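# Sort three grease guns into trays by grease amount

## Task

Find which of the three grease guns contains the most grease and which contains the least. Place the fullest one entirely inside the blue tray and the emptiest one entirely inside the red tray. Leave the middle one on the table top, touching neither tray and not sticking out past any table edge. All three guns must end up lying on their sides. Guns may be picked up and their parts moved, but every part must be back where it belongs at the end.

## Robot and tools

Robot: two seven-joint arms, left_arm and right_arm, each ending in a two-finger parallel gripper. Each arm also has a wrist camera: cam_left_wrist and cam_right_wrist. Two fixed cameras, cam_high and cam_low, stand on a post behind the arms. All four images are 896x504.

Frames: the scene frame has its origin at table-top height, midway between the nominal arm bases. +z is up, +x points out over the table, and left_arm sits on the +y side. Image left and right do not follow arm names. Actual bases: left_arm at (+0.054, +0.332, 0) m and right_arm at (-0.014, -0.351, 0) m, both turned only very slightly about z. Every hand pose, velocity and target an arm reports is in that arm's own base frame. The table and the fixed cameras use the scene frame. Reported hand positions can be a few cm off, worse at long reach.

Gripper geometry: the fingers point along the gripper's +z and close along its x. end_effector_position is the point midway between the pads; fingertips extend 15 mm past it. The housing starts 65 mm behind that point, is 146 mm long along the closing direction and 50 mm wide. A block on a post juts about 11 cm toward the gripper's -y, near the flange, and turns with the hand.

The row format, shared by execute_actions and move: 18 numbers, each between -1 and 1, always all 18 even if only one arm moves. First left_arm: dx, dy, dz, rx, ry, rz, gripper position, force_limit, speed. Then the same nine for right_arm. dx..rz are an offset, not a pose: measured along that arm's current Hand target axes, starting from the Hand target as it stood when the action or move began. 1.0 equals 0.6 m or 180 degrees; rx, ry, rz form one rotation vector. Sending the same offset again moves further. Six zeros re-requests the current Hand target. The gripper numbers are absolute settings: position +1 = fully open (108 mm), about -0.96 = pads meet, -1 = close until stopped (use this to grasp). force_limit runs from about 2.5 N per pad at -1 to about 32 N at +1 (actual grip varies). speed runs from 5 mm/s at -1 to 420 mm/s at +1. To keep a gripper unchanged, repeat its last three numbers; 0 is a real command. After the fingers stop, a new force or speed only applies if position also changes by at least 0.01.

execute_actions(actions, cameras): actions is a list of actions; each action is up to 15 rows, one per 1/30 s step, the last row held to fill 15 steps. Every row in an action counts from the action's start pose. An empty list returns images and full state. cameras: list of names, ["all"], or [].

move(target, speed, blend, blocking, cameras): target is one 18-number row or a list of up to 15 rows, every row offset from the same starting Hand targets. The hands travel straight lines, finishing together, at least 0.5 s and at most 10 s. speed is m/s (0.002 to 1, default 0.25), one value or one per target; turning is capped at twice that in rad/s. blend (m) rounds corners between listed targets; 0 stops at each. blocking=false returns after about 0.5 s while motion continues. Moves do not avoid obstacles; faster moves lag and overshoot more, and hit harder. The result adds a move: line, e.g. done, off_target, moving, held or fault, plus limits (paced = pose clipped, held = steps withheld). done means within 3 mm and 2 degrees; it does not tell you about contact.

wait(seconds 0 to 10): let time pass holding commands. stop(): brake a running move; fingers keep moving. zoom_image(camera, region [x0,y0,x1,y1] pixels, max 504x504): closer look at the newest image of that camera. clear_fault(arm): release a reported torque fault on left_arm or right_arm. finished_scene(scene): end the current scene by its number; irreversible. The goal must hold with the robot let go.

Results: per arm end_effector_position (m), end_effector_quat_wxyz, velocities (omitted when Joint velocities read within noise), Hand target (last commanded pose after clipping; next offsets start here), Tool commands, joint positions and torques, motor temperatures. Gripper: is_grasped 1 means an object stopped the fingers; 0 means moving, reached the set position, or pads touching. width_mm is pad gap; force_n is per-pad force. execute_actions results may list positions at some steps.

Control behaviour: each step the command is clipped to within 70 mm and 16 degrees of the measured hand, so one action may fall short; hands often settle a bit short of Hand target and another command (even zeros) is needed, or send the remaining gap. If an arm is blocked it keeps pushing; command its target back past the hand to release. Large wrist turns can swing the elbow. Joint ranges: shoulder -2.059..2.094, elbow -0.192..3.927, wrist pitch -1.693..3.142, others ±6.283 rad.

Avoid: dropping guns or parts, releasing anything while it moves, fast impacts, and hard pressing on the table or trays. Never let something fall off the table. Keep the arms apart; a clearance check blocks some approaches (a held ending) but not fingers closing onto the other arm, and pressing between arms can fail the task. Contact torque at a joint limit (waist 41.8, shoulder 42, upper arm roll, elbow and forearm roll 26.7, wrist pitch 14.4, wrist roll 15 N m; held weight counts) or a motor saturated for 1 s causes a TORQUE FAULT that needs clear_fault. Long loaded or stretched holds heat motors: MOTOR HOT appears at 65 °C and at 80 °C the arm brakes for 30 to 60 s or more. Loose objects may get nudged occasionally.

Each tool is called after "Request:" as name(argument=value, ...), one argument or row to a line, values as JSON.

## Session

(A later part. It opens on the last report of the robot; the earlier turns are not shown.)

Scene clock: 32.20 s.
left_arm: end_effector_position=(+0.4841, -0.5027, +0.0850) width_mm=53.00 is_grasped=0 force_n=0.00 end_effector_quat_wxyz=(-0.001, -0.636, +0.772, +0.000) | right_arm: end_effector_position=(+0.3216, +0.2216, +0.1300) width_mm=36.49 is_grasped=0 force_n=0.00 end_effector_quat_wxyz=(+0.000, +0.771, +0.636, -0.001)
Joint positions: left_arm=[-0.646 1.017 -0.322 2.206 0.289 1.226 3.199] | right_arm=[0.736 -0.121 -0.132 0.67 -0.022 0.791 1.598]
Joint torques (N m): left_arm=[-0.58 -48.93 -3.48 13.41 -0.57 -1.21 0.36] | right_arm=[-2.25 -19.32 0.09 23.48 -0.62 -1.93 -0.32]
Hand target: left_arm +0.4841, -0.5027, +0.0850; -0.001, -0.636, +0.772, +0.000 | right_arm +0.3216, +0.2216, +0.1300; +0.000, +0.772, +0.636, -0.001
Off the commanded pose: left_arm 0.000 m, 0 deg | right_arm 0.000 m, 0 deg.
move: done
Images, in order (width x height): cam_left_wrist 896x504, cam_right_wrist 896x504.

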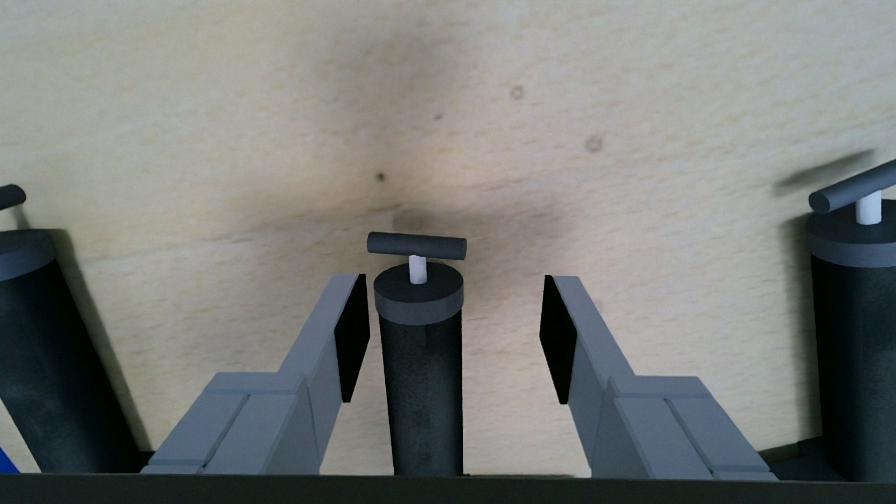

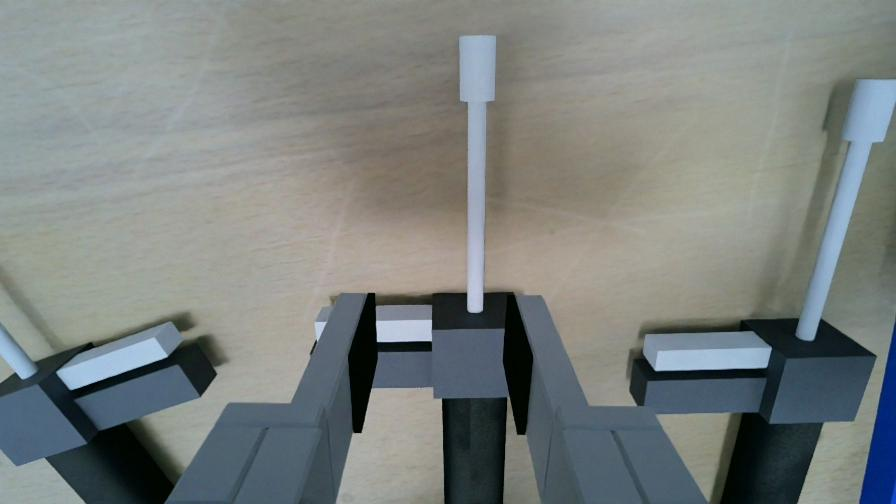

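Request:
move(
  target=[
    [-0.024,0,0,0,0,0,0,0,0.3,0.029,0,0,0,0,0,-0.3,1,0.3],
    [-0.024,0,0.1,0,0,0,0,0,0.3,0.029,0,0.1667,0,0,0,-0.3,1,0.3],
    [-0.024,0,0.1,0,0,0,-1,0,-0.3,0.029,0,0.1667,0,0,0,-1,1,-0.3],
  ],
  cameras=["cam_left_wrist","cam_right_wrist"],
)

Scene clock: 35.13 s.
left_arm: end_effector_position=(+0.4868, -0.4887, +0.0250) width_mm=38.42 is_grasped=1 force_n=34.23 end_effector_quat_wxyz=(-0.001, -0.636, +0.772, +0.000) | right_arm: end_effector_position=(+0.3249, +0.2386, +0.0299) width_mm=6.60 is_grasped=1 force_n=49.32 end_effector_quat_wxyz=(+0.000, +0.771, +0.636, -0.001)
Joint positions: left_arm=[-0.614 1.049 -0.311 2.085 0.304 1.078 3.198] | right_arm=[0.749 0.172 -0.111 0.647 0.041 0.478 1.58]
Joint torques (N m): left_arm=[0.78 -49.8 -4.41 12.56 -0.34 -1.15 0.07] | right_arm=[-2.62 -22.69 -2.43 19.63 0.13 -1.9 0.31]
Hand target: left_arm +0.4868, -0.4887, +0.0250; -0.001, -0.636, +0.772, +0.000 | right_arm +0.3248, +0.2386, +0.0299; +0.000, +0.772, +0.636, -0.001
Off the commanded pose: left_arm 0.000 m, 0 deg | right_arm 0.000 m, 0 deg.
move: done
Images, in order (width x height): cam_left_wrist 896x504, cam_right_wrist 896x504.

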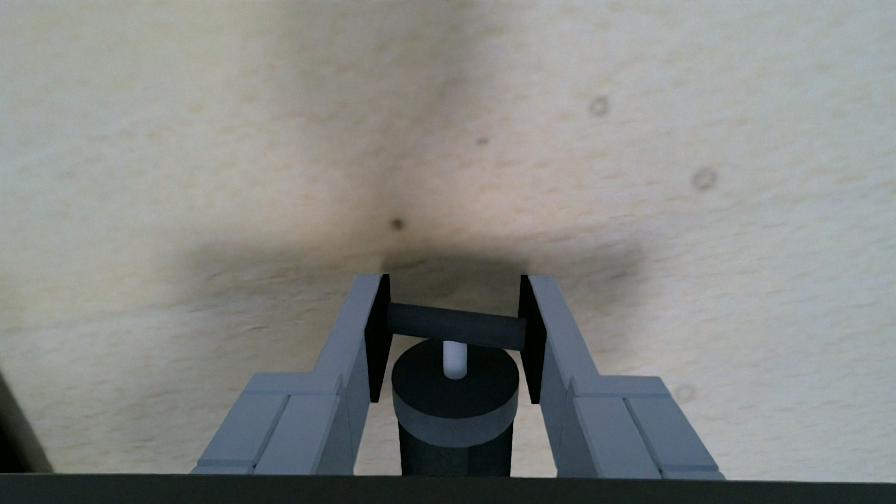

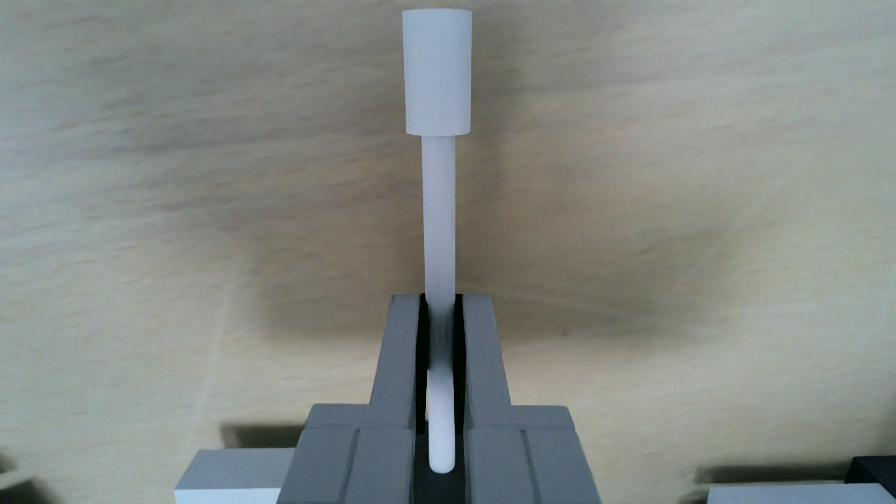

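Request:
move(
  target=[0,-0.0833,0,0,0,0,-1,0,-0.3,0,0,0,0,0,0,-1,1,-0.3],
  speed=0.08,
  cameras=["cam_left_wrist"],
)

Scene clock: 36.87 s.
left_arm: end_effector_position=(+0.5353, -0.4976, +0.0250) width_mm=38.42 is_grasped=1 force_n=34.22 end_effector_quat_wxyz=(+0.001, -0.636, +0.771, -0.013) | right_arm: end_effector_position=(+0.3249, +0.2386, +0.0300) width_mm=6.60 is_grasped=1 force_n=49.16 end_effector_quat_wxyz=(+0.000, +0.772, +0.636, -0.001)
Joint positions: left_arm=[-0.688 1.376 -0.278 2.707 0.28 1.322 3.312] | right_arm=[0.749 0.172 -0.111 0.647 0.041 0.478 1.581]
Joint torques (N m): left_arm=[-0.37 -50.07 -1.3 13.14 -0.26 -1.46 0.23] | right_arm=[-0.62 -21.84 -0.17 18.45 -0.32 -1.43 0.45]
Hand target: left_arm +0.5359, -0.4982, +0.0250; -0.001, -0.636, +0.772, +0.000 | right_arm +0.3248, +0.2386, +0.0299; +0.000, +0.772, +0.636, -0.001
Off the commanded pose: left_arm 0.001 m, 1 deg | right_arm 0.000 m, 0 deg.
elbow stopped short (left arm): the move would have taken joint 4 (elbow) straighter than the controller allows.
move: done
Images, in order (width x height): cam_left_wrist 896x504.

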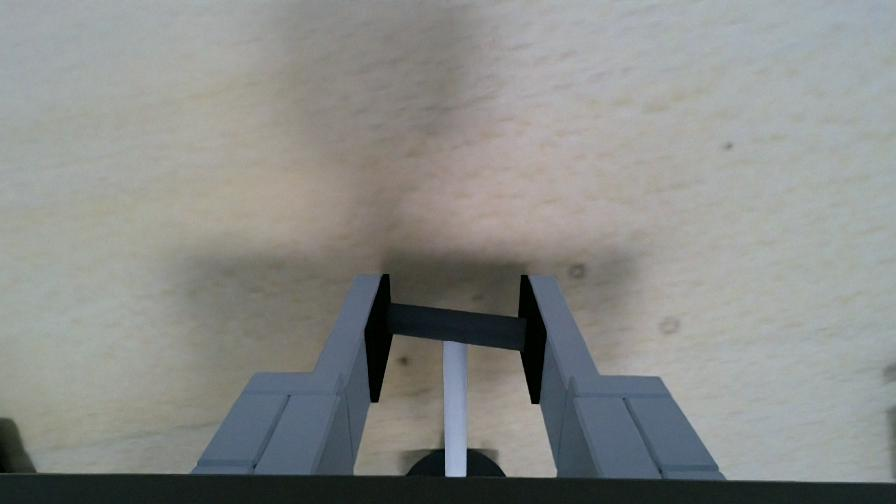

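Request:
move(
  target=[0,0,0,0,0,0,-1,0,-0.3,0,-0.0333,0,0,0,0,-1,1,-0.3],
  speed=0.06,
  cameras=["cam_left_wrist"],
)

Scene clock: 37.97 s.
left_arm: end_effector_position=(+0.5353, -0.4977, +0.0250) width_mm=38.42 is_grasped=1 force_n=34.22 end_effector_quat_wxyz=(+0.001, -0.636, +0.771, -0.013) | right_arm: end_effector_position=(+0.3052, +0.2424, +0.0299) width_mm=6.60 is_grasped=1 force_n=49.07 end_effector_quat_wxyz=(+0.000, +0.772, +0.636, -0.001)
Joint positions: left_arm=[-0.688 1.376 -0.278 2.707 0.28 1.322 3.312] | right_arm=[0.775 0.138 -0.1 0.599 0.03 0.464 1.626]
Joint torques (N m): left_arm=[2.48 -50.24 -1.03 12.84 -0.02 -1.6 0.29] | right_arm=[2.46 -23.34 1.01 16.75 -0.15 -1.92 0.57]
Hand target: left_arm +0.5353, -0.4977, +0.0250; +0.001, -0.636, +0.771, -0.013 (not the last commanded pose) | right_arm +0.3052, +0.2424, +0.0300; +0.000, +0.772, +0.636, -0.001
Off the commanded pose: left_arm 0.001 m, 1 deg | right_arm 0.000 m, 0 deg.
elbow stopped short (left arm): the move would have taken joint 4 (elbow) straighter than the controller allows.
move: done
Images, in order (width x height): cam_left_wrist 896x504.

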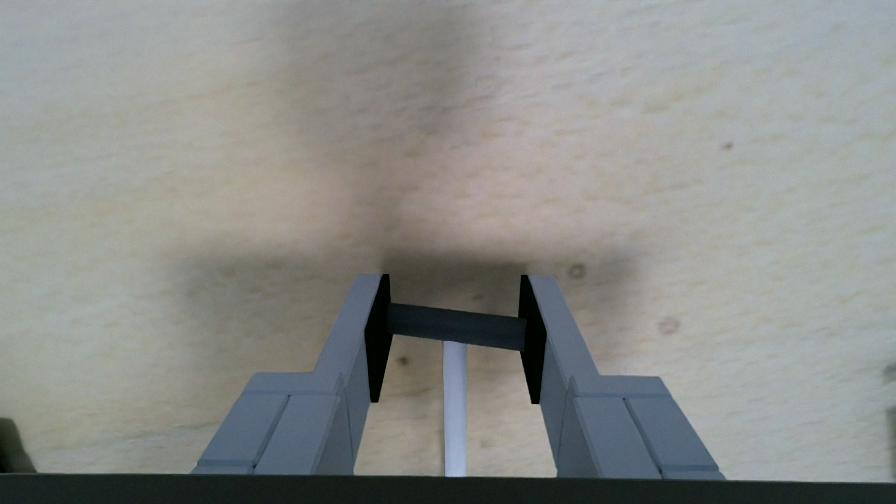

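Request:
move(
  target=[0,0,0,0,0,0,-1,0,-0.3,0,-0.0333,0,0,0,0,-1,1,-0.3],
  speed=0.06,
  cameras=["cam_left_wrist","cam_right_wrist"],
)

Scene clock: 39.10 s.
left_arm: end_effector_position=(+0.5353, -0.4977, +0.0250) width_mm=38.42 is_grasped=1 force_n=34.22 end_effector_quat_wxyz=(+0.001, -0.636, +0.771, -0.013) | right_arm: end_effector_position=(+0.2857, +0.2462, +0.0300) width_mm=6.60 is_grasped=1 force_n=48.87 end_effector_quat_wxyz=(+0.000, +0.772, +0.636, -0.001)
Joint positions: left_arm=[-0.688 1.376 -0.278 2.707 0.28 1.322 3.312] | right_arm=[0.8 0.105 -0.086 0.554 0.021 0.451 1.673]
Joint torques (N m): left_arm=[13.57 -54.99 3.75 17.03 6.73 -5.07 0.2] | right_arm=[14.78 -16.71 12.92 1.33 0.7 3.79 0.66]
Hand target: left_arm +0.5353, -0.4977, +0.0250; +0.001, -0.636, +0.771, -0.013 | right_arm +0.2856, +0.2462, +0.0300; +0.000, +0.772, +0.636, -0.001
Off the commanded pose: left_arm 0.000 m, 0 deg | right_arm 0.000 m, 0 deg.
move: done
Images, in order (width x height): cam_left_wrist 896x504, cam_right_wrist 896x504.

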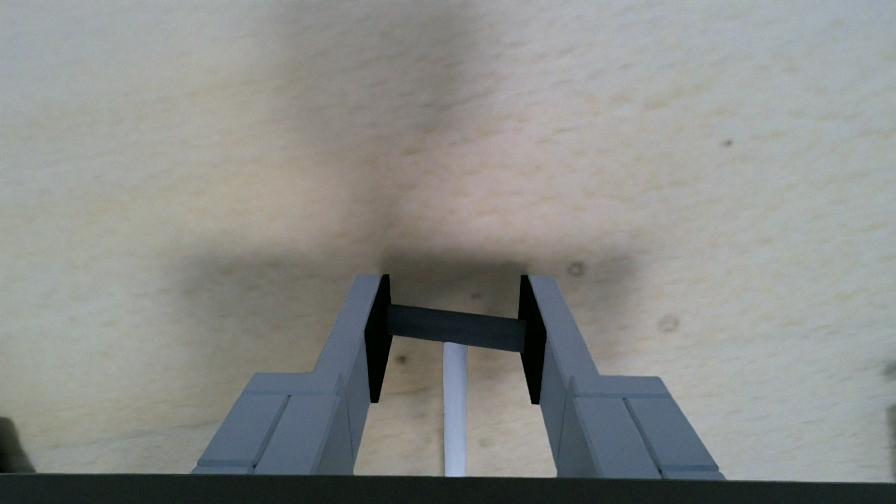

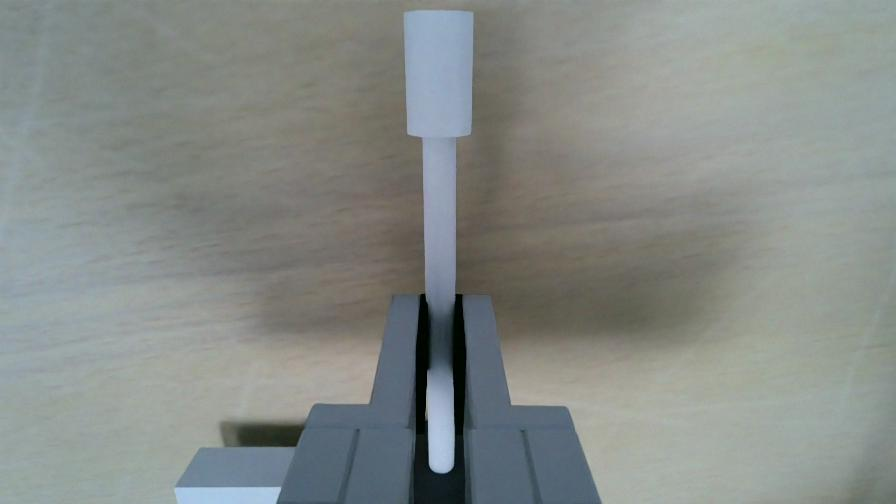

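Request:
move(
  target=[
    [0,0.082,0,0,0,0,-1,0,-0.3,0,0.0667,0,0,0,0,-1,1,-0.3],
    [0,0.082,0,0,0,0,0,0,0.3,0,0.0667,0,0,0,0,-0.3,1,0.3],
    [0,0.082,-0.15,0,0,0,0,0,0.3,0,0.0667,-0.1667,0,0,0,-0.3,1,0.3],
    [0,0.29,-0.15,0,0,0,0,0,0.3,-0.25,0.0667,-0.2,0,0,0,-0.3,1,0.3],
  ],
  speed=[0.1,0.2,0.25,0.25],
  blend=[0,0,0.02,0],
  cameras=["cam_left_wrist","cam_right_wrist","cam_high"],
)

Scene clock: 44.67 s.
left_arm: end_effector_position=(+0.3629, -0.4629, +0.1113) width_mm=53.00 is_grasped=0 force_n=0.00 end_effector_quat_wxyz=(+0.001, -0.636, +0.771, -0.013) | right_arm: end_effector_position=(+0.2965, +0.0915, +0.1501) width_mm=36.49 is_grasped=0 force_n=0.00 end_effector_quat_wxyz=(+0.000, +0.771, +0.636, -0.001)
Joint positions: left_arm=[-0.568 0.529 -0.4 1.429 0.253 0.925 3.051] | right_arm=[0.573 -0.467 -0.274 0.441 -0.157 0.9 1.402]
Joint torques (N m): left_arm=[1.31 -40.8 -4.35 12.45 -0.53 -1.54 -0.36] | right_arm=[-2.14 -11.33 2.23 24.59 -0.48 -1.82 -0.28]
Hand target: left_arm +0.3629, -0.4629, +0.1113; +0.001, -0.636, +0.771, -0.013 | right_arm +0.2965, +0.0914, +0.1501; +0.000, +0.772, +0.636, -0.001
Off the commanded pose: left_arm 0.000 m, 0 deg | right_arm 0.000 m, 0 deg.
move: done
Images, in order (width x height): cam_high 896x504, cam_left_wrist 896x504, cam_right_wrist 896x504.

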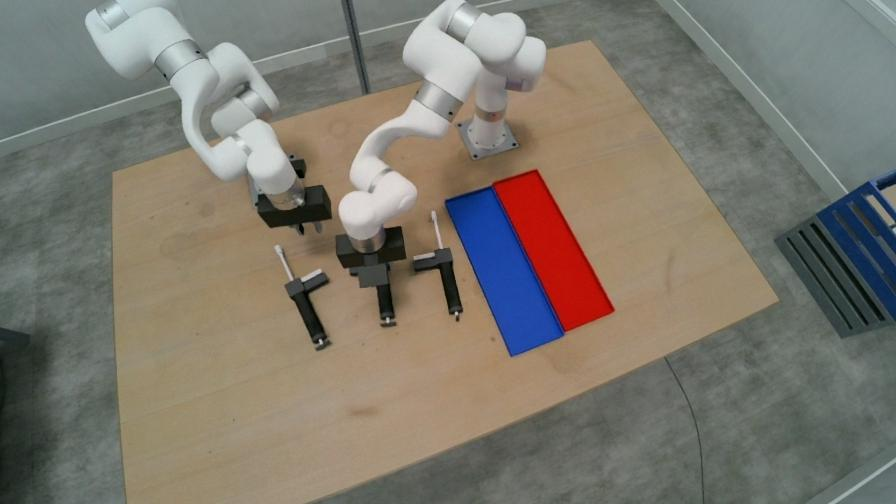

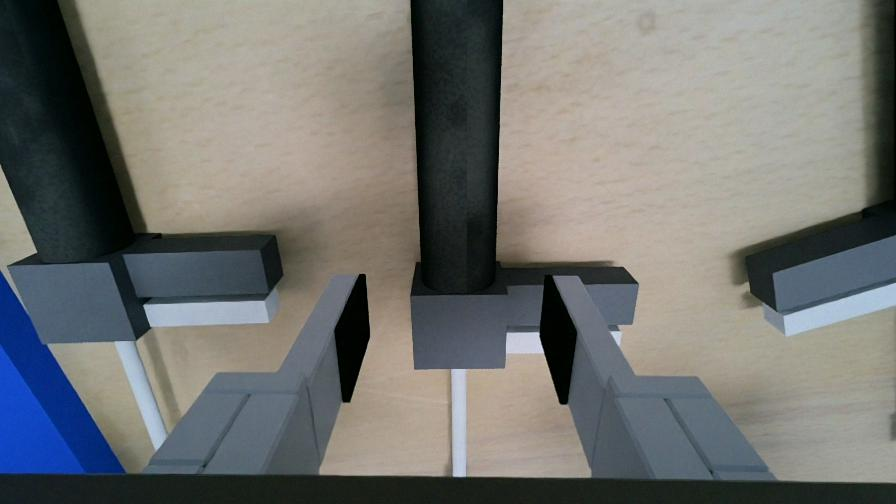

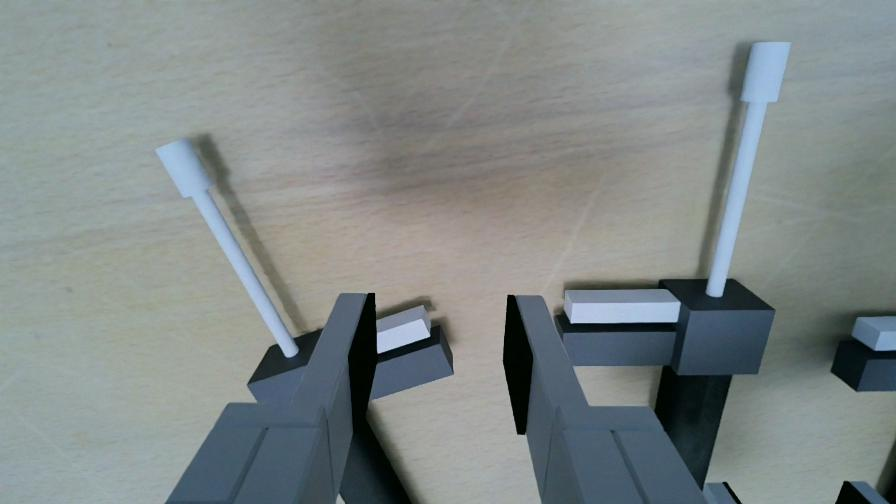

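Request:
move(
  target=[
    [0,0.01,0,0,0,0,0,0,0.3,-0.119,0.26,0.03,0,0,-0.108,0,1,0.3],
    [0,0.01,0.135,0,0,0,0,0,0.3,-0.119,0.26,0.03,0,0,-0.108,0,1,0.3],
    [0,0.01,0.135,0,0,0,-1,0.7,0,-0.119,0.26,0.03,0,0,-0.108,0,1,0.3],
    [0,0.01,-0.3,0,0,0,-1,0.7,0,-0.119,0.26,0.03,0,0,-0.108,0,1,0.3],
    [-0.606,-0.024,-0.3,0,0,-0.061,-1,0.7,0,-0.119,0.26,0.03,0,0,-0.108,0,1,0.3],
  ],
  speed=0.3,
  cameras=["cam_low","cam_left_wrist","cam_right_wrist"],
)

Scene clock: 52.00 s.
left_arm: end_effector_position=(+0.4431, -0.1055, +0.2863) width_mm=35.04 is_grasped=1 force_n=36.65 end_effector_quat_wxyz=(+0.000, +0.707, -0.707, +0.013) | right_arm: end_effector_position=(+0.4360, -0.0084, +0.1320) width_mm=53.00 is_grasped=0 force_n=0.00 end_effector_quat_wxyz=(+0.000, +0.653, +0.757, -0.001)
Joint positions: left_arm=[-0.116 -0.096 -0.106 1.164 -0.026 1.238 3.714] | right_arm=[0.522 0.022 -0.542 0.833 0.015 0.815 0.608]
Joint torques (N m): left_arm=[1.02 -26.72 0.68 16.23 -0.76 -1.67 0.34] | right_arm=[-2.18 -18.3 -0.94 25.87 0.19 -1.78 -0.21]
Hand target: left_arm +0.4431, -0.1054, +0.2862; +0.000, +0.707, -0.707, +0.013 | right_arm +0.4360, -0.0084, +0.1320; +0.000, +0.653, +0.757, -0.001
Off the commanded pose: left_arm 0.000 m, 0 deg | right_arm 0.000 m, 0 deg.
move: done
Images, in order (width x height): cam_low 896x504, cam_left_wrist 896x504, cam_right_wrist 896x504.

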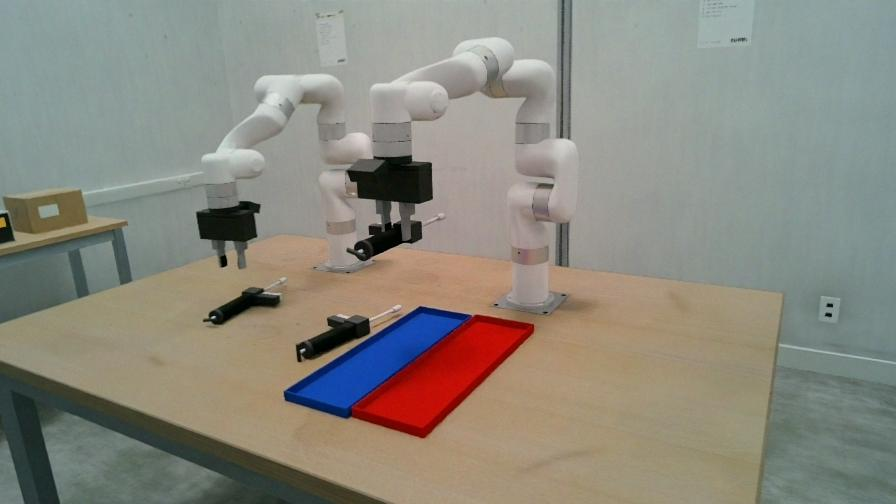

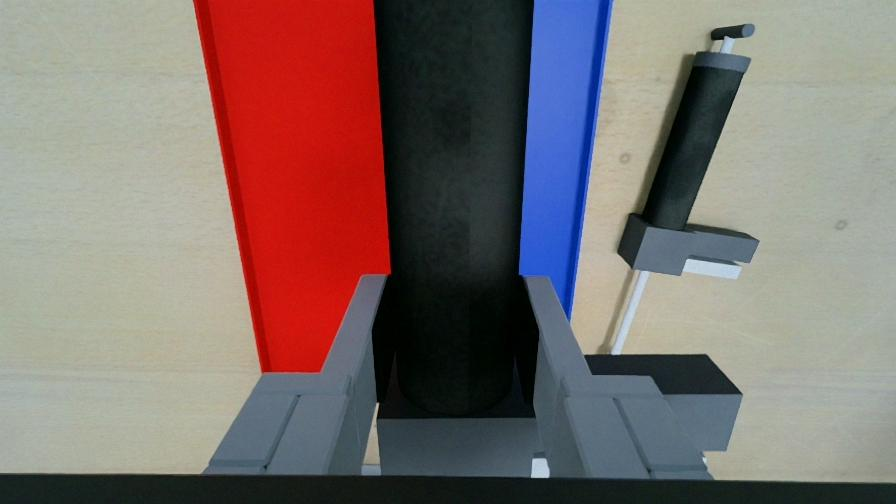

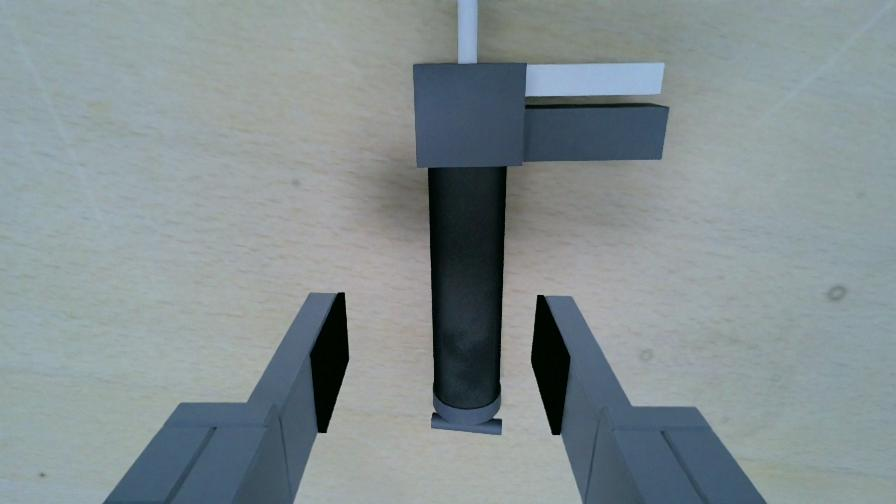

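Request:
move(
  target=[
    [0.007,0,0.2,0,0,0,-1,0.7,0,0.021,-0.02,0,0,0,0,0,1,0.3],
    [0.007,0,0.42,0,0,0,-1,0.7,0,0.021,-0.02,0.17,0,0,0,0,1,0.3],
    [0.007,0,0.42,0,0,0,0,0.7,0,0.021,-0.02,0.17,0,0,0,-1,0.7,0],
    [0.007,0,0.22,0,0,0,0,0.7,0,0.021,-0.02,0,0,0,0,-1,0.7,0],
    [0.007,0,0.22,0,0,0,0,0.7,0,0.341,-0.037,0,0,0,0.09,-1,0.7,0],
    [0.007,0,0.22,0,0,0,0,0.7,0,0.341,-0.037,0.17,0,0,0.09,-1,0.7,0],
  ],
  speed=[0.25,0.13,0.25,0.25,0.25,0.15],
  cameras=["cam_low","cam_left_wrist","cam_high"],
)

Scene clock: 60.17 s.
left_arm: end_effector_position=(+0.4455, -0.1121, +0.1544) width_mm=52.99 is_grasped=0 force_n=0.00 end_effector_quat_wxyz=(+0.000, +0.707, -0.707, +0.013) | right_arm: end_effector_position=(+0.3839, +0.1907, +0.0300) width_mm=35.07 is_grasped=1 force_n=40.04 end_effector_quat_wxyz=(+0.000, +0.753, +0.658, +0.000)
Joint positions: left_arm=[-0.123 0.039 -0.118 0.924 -0.012 0.863 3.693] | right_arm=[0.737 0.243 -0.265 0.742 0.128 0.512 1.288]
Joint torques (N m): left_arm=[1.32 -29.28 0.28 13.02 -0.61 -1.5 0.33] | right_arm=[-1.99 -22.69 -1.07 21.63 0.57 -2.86 -0.32]
Hand target: left_arm +0.4455, -0.1121, +0.1544; +0.000, +0.707, -0.707, +0.013 | right_arm +0.3838, +0.1906, +0.0299; +0.000, +0.753, +0.658, -0.001
Off the commanded pose: left_arm 0.000 m, 0 deg | right_arm 0.000 m, 0 deg.
move: done
Images, in order (width x height): cam_high 896x504, cam_low 896x504, cam_left_wrist 896x504.

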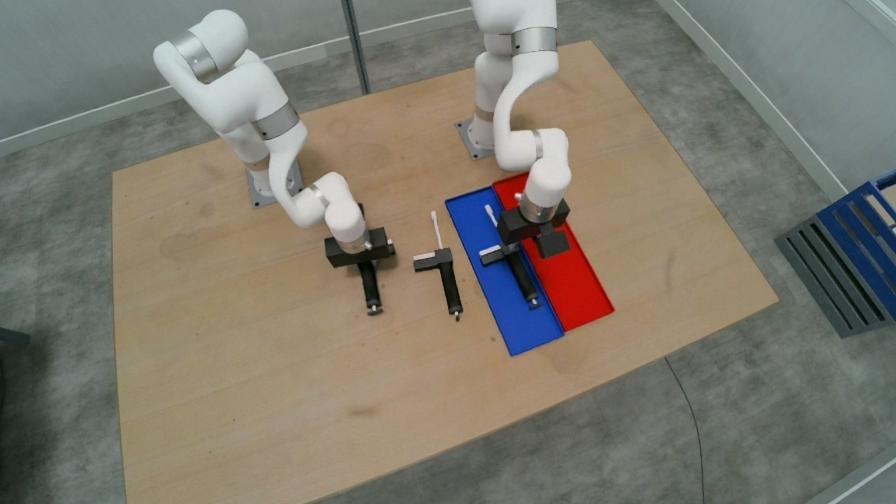

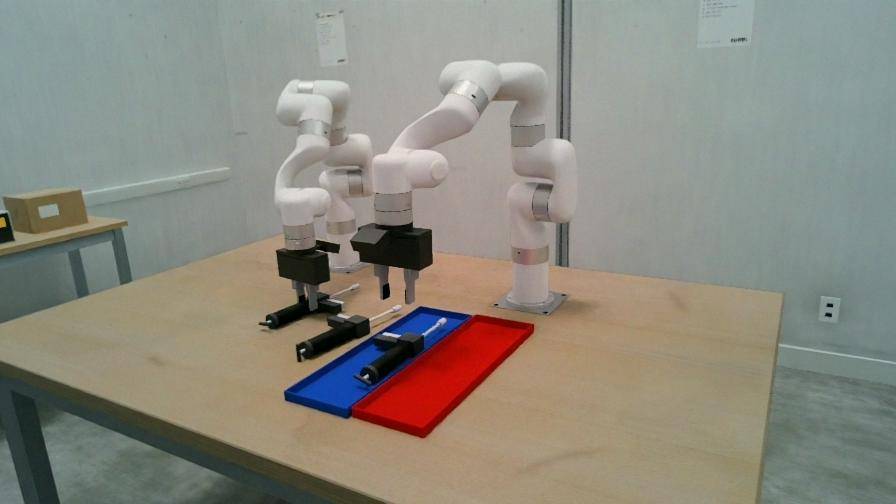

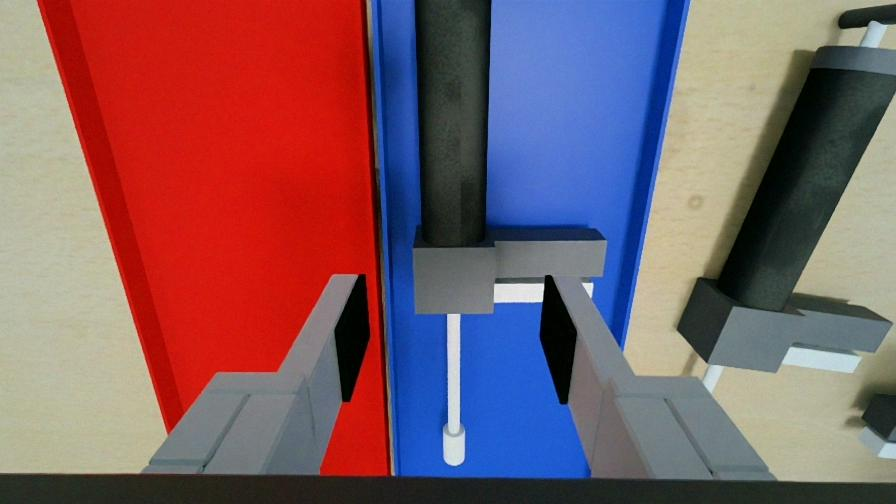

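Request:
move(
  target=[
    [0,0,0,0,0,0,0,0,0.3,0,0,0,0,0,0,0,0.7,0],
    [0,0,0,0,0,0,0,0,0.3,0,0,-0.14,0,0,0,0,0.7,0],
    [0.667,0.016,0,0,0,0.043,0,0,0.3,0,-0.2,-0.14,0,0,0,-0.3,1,0.3],
    [0.667,0.016,0.116,0,0,0.043,0,0,0.3,0,-0.2,-0.08,0,0,0,-0.3,1,0.3],
  ],
  speed=0.3,
  cameras=["cam_left_wrist","cam_right_wrist"],
)

Scene clock: 66.07 s.
left_arm: end_effector_position=(+0.4371, -0.5135, +0.0920) width_mm=52.99 is_grasped=0 force_n=0.00 end_effector_quat_wxyz=(+0.001, -0.658, +0.753, -0.013) | right_arm: end_effector_position=(+0.2650, +0.2068, +0.0780) width_mm=36.51 is_grasped=0 force_n=0.00 end_effector_quat_wxyz=(+0.000, +0.753, +0.658, -0.001)
Joint positions: left_arm=[-0.665 0.857 -0.319 1.934 0.273 1.091 3.062] | right_arm=[0.838 -0.171 -0.182 0.434 -0.054 0.604 1.623]
Joint torques (N m): left_arm=[-0.64 -46.28 -3.84 13.5 1.24 -1.51 -0.33] | right_arm=[2 -14.54 0.11 22.11 0.45 -2.51 -0.28]
Hand target: left_arm +0.4371, -0.5135, +0.0920; +0.001, -0.658, +0.753, -0.013 | right_arm +0.2650, +0.2068, +0.0780; +0.000, +0.753, +0.658, -0.001
Off the commanded pose: left_arm 0.000 m, 0 deg | right_arm 0.000 m, 0 deg.
move: done
Images, in order (width x height): cam_left_wrist 896x504, cam_right_wrist 896x504.

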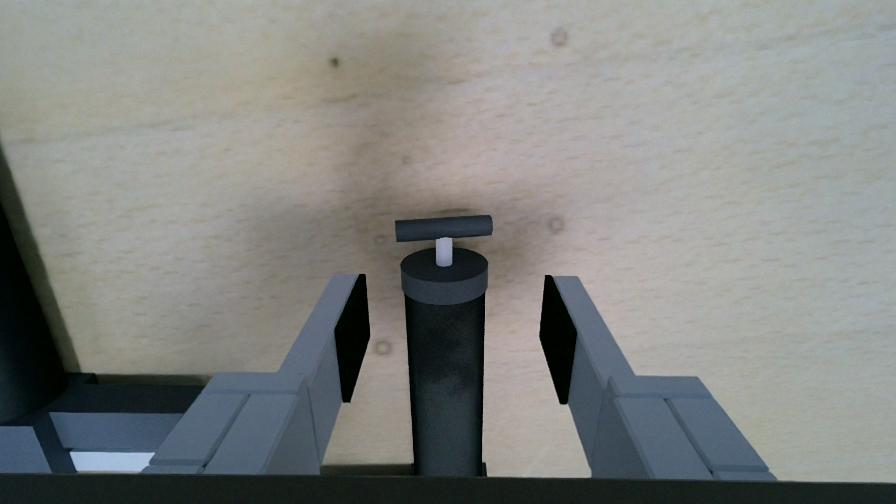

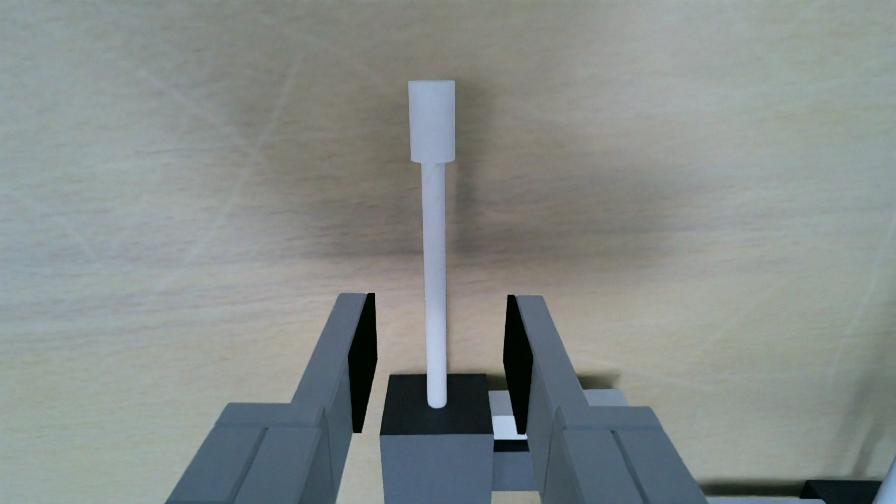

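Request:
move(
  target=[
    [-0.008,-0.012,0.112,0,0,0,0,0,0.3,0,0,0.08,0,0,0,-0.3,1,0.3],
    [-0.008,-0.012,0.112,0,0,0,-1,0,-0.3,0,0,0.08,0,0,0,-1,1,-0.3],
    [-0.008,-0.0703,0.112,0,0,0,-1,0,-0.3,0,0,0.08,0,0,0,-1,1,-0.3],
  ],
  speed=[0.25,0.25,0.07],
  cameras=["cam_left_wrist","cam_right_wrist"],
)

Scene clock: 69.07 s.
left_arm: end_effector_position=(+0.4807, -0.5156, +0.0256) width_mm=38.60 is_grasped=1 force_n=36.03 end_effector_quat_wxyz=(+0.001, -0.658, +0.753, -0.013) | right_arm: end_effector_position=(+0.2649, +0.2068, +0.0300) width_mm=6.60 is_grasped=1 force_n=48.63 end_effector_quat_wxyz=(+0.000, +0.753, +0.658, -0.001)
Joint positions: left_arm=[-0.674 1.096 -0.287 2.176 0.288 1.088 3.124] | right_arm=[0.849 -0.004 -0.186 0.411 -0.002 0.417 1.585]
Joint torques (N m): left_arm=[8.12 -56.6 1.78 18.87 2.87 -3.69 0.11] | right_arm=[8.04 -15.09 6.38 8.31 0.13 1.89 0.5]
Hand target: left_arm +0.4807, -0.5156, +0.0256; +0.001, -0.658, +0.753, -0.013 | right_arm +0.2649, +0.2068, +0.0300; +0.000, +0.753, +0.658, -0.001
Off the commanded pose: left_arm 0.000 m, 0 deg | right_arm 0.000 m, 0 deg.
move: done
Images, in order (width x height): cam_left_wrist 896x504, cam_right_wrist 896x504.

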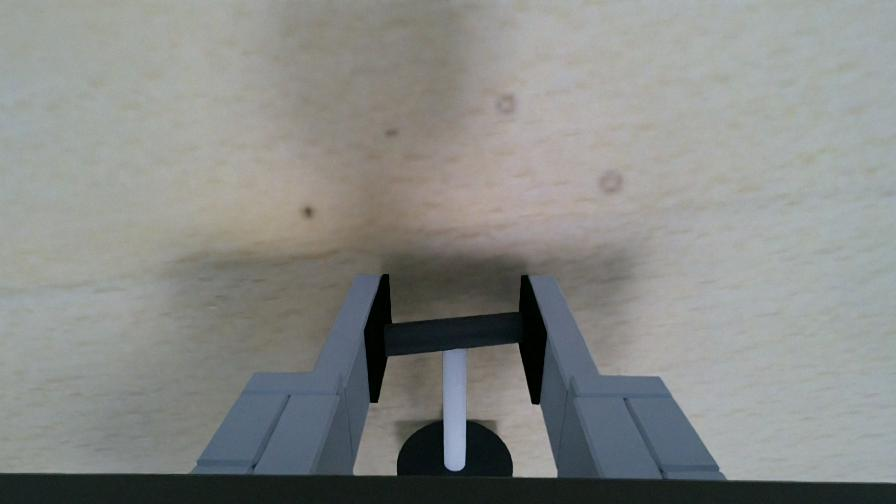

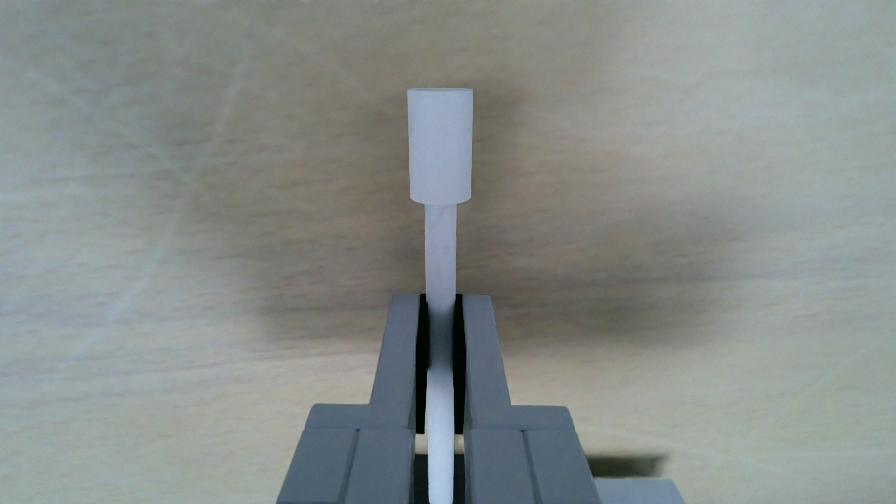

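Request:
move(
  target=[
    [0,0.06,0,0,0,0,-1,0,-0.3,0,0,0,0,0,0,-1,1,-0.3],
    [0,0.06,0,0,0,0,0,0,0.3,0,0,0,0,0,0,-0.3,1,0.3],
    [0,0.06,-0.15,0,0,0,0,0,0.3,0,0,-0.1667,0,0,0,-0.3,1,0.3],
    [0,0.266,-0.15,0,0,0,0,0,0.3,-0.4,0,-0.2,0,0,0,-0.3,1,0.3],
  ],
  speed=[0.1,0.2,0.25,0.3],
  blend=[0,0,0.02,0],
  cameras=["cam_left_wrist"],
)

Scene clock: 74.17 s.
left_arm: end_effector_position=(+0.3210, -0.4925, +0.1123) width_mm=53.00 is_grasped=0 force_n=0.00 end_effector_quat_wxyz=(+0.001, -0.658, +0.753, -0.013) | right_arm: end_effector_position=(+0.2327, -0.0309, +0.1502) width_mm=36.49 is_grasped=0 force_n=0.00 end_effector_quat_wxyz=(+0.000, +0.753, +0.658, -0.001)
Joint positions: left_arm=[-0.669 0.524 -0.385 1.428 0.244 0.926 2.912] | right_arm=[0.352 -0.891 -0.492 0.244 -0.423 1.111 1.145]
Joint torques (N m): left_arm=[-0.85 -40.95 -4.14 12.3 -0.53 -1.58 -0.42] | right_arm=[-2.13 -1.76 5.72 26.38 -0.82 -1.75 -0.24]
Hand target: left_arm +0.3210, -0.4925, +0.1123; +0.001, -0.658, +0.753, -0.013 | right_arm +0.2327, -0.0309, +0.1502; +0.000, +0.753, +0.658, -0.001
Off the commanded pose: left_arm 0.000 m, 0 deg | right_arm 0.000 m, 0 deg.
move: done
Images, in order (width x height): cam_left_wrist 896x504.

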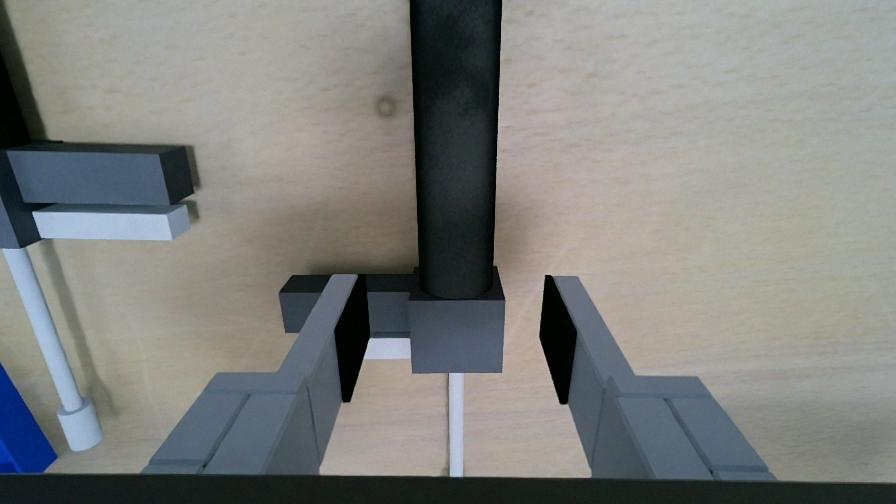

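Request:
move(
  target=[
    [0,0.01,0,0,0,0,0,0,0.3,0,0,0,0,0,0,-0.3,1,0.3],
    [0,0.01,0.135,0,0,0,0,0,0.3,0,0,0,0,0,0,-0.3,1,0.3],
    [0,0.01,0.135,0,0,0,-1,0.7,0,0,0,0,0,0,0,-0.3,1,0.3],
    [0,0.01,-0.3,0,0,0,-1,0.7,0,0,0,0,0,0,0,-0.3,1,0.3],
    [-0.829,-0.098,-0.3,0,0,-0.043,-1,0.7,0,0,0,0,0,0,0,-0.3,1,0.3],
  ],
  speed=0.3,
  cameras=["cam_left_wrist"],
)

Request:
move(
  target=[
    [0,0,0.3,0,0,0,-1,0.7,0,0,0,0,0,0,0,-0.3,1,0.3],
    [0,0,0.42,0,0,0,-1,0.7,0,0,0,0,0,0,0,-0.3,1,0.3],
    [0,0,0.42,0,0,0,0,0.7,0,0,0,0,0,0,0,-0.3,1,0.3],
    [0,0,0.15,0,0,0,0,0.7,0,0,0,0,0,0,0,-0.3,1,0.3],
  ],
  speed=[0.25,0.1,0.25,0.25],
  cameras=["all"],
)

Scene clock: 80.67 s.
left_arm: end_effector_position=(+0.4431, -0.0043, +0.2856) width_mm=35.03 is_grasped=1 force_n=36.58 end_effector_quat_wxyz=(+0.000, +0.707, -0.707, +0.013) | right_arm: end_effector_position=(+0.2327, -0.0309, +0.1502) width_mm=36.49 is_grasped=0 force_n=0.00 end_effector_quat_wxyz=(+0.000, +0.753, +0.658, -0.001)
Joint positions: left_arm=[-0.105 -0.134 0.098 1.123 -0.005 1.238 3.921] | right_arm=[0.352 -0.891 -0.492 0.244 -0.423 1.111 1.145]
Joint torques (N m): left_arm=[1.28 -25.15 0.16 15.75 -0.53 -1.56 0.34] | right_arm=[-1.87 -1.77 6.27 25.87 -0.03 -1.98 0.13]
Hand target: left_arm +0.4431, -0.0043, +0.2856; +0.000, +0.707, -0.707, +0.013 | right_arm +0.2327, -0.0309, +0.1502; +0.000, +0.753, +0.658, -0.001
Off the commanded pose: left_arm 0.000 m, 0 deg | right_arm 0.000 m, 0 deg.
move: done
Images, in order (width x height): cam_left_wrist 896x504.

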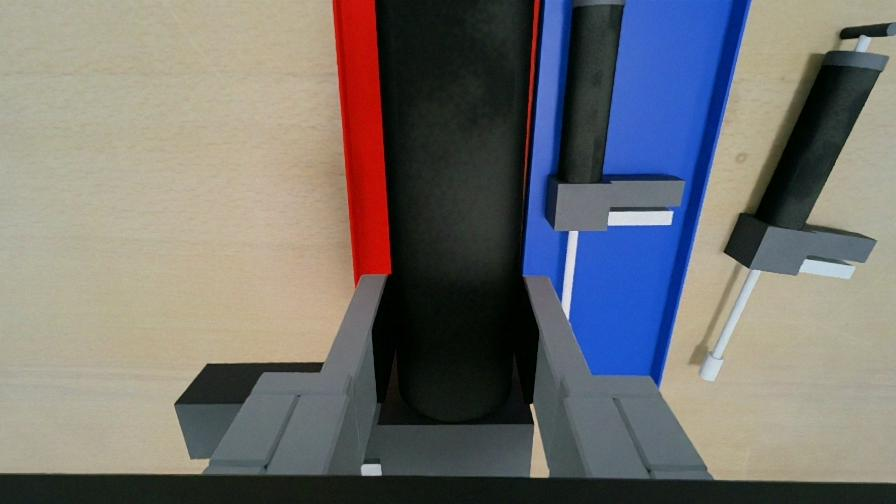

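Scene clock: 84.57 s.
left_arm: end_effector_position=(+0.4447, -0.0059, +0.1956) width_mm=53.00 is_grasped=0 force_n=0.00 end_effector_quat_wxyz=(+0.000, +0.707, -0.707, +0.013) | right_arm: end_effector_position=(+0.2327, -0.0309, +0.1502) width_mm=36.49 is_grasped=0 force_n=0.00 end_effector_quat_wxyz=(+0.000, +0.753, +0.658, -0.001)
Joint positions: left_arm=[-0.107 -0.062 0.101 0.937 -0.015 0.98 3.928] | right_arm=[0.352 -0.891 -0.492 0.244 -0.423 1.111 1.145]
Joint torques (N m): left_arm=[0.22 -27.24 -0.42 13.66 1.12 -1.33 -0.4] | right_arm=[-2.59 -1.34 6.28 25.38 -0.3 -2.04 0.29]
Hand target: left_arm +0.4447, -0.0060, +0.1956; +0.000, +0.707, -0.707, +0.013 | right_arm +0.2327, -0.0309, +0.1502; +0.000, +0.753, +0.658, -0.001
Off the commanded pose: left_arm 0.000 m, 0 deg | right_arm 0.000 m, 0 deg.
move: done

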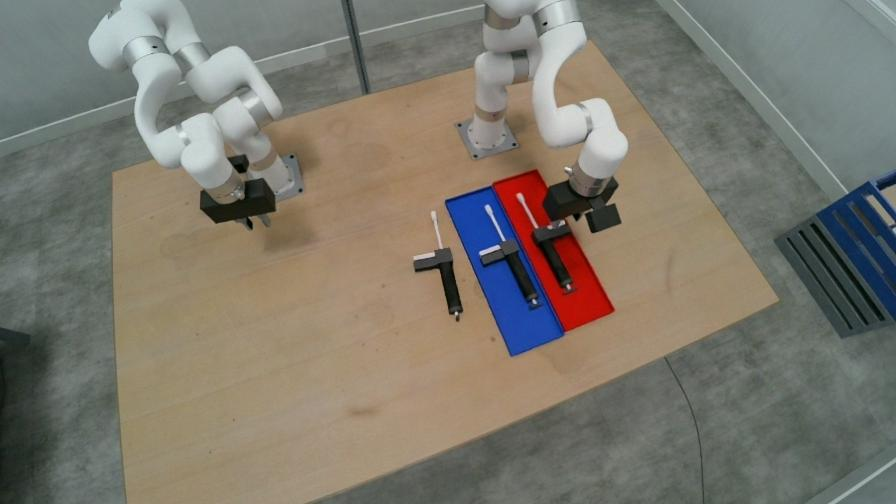

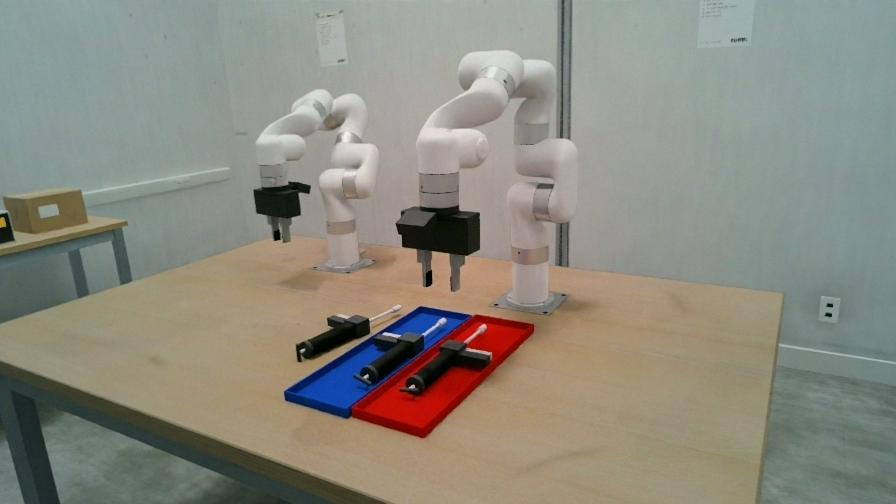

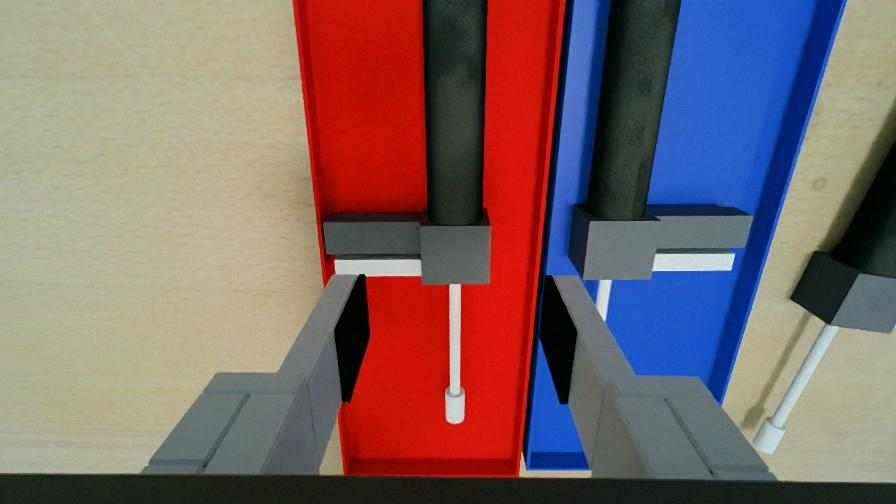

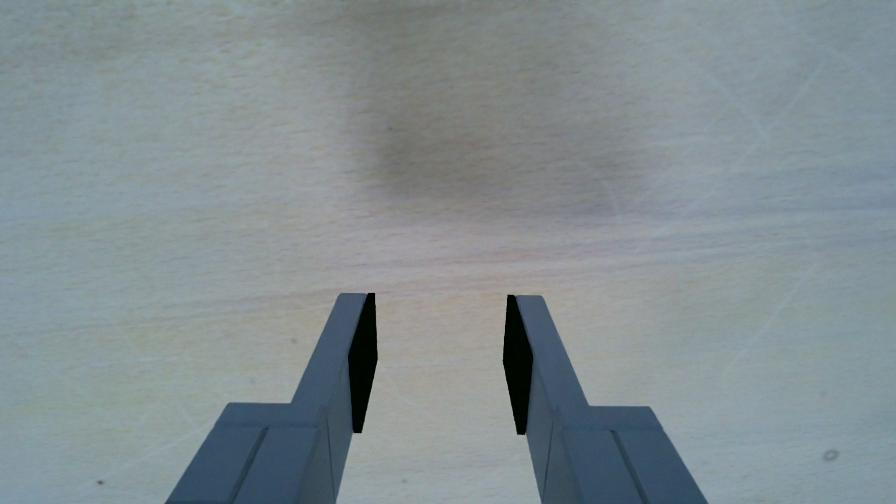

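Request:
finished_scene(
  scene=2,
)

The scene is finished: the task was done.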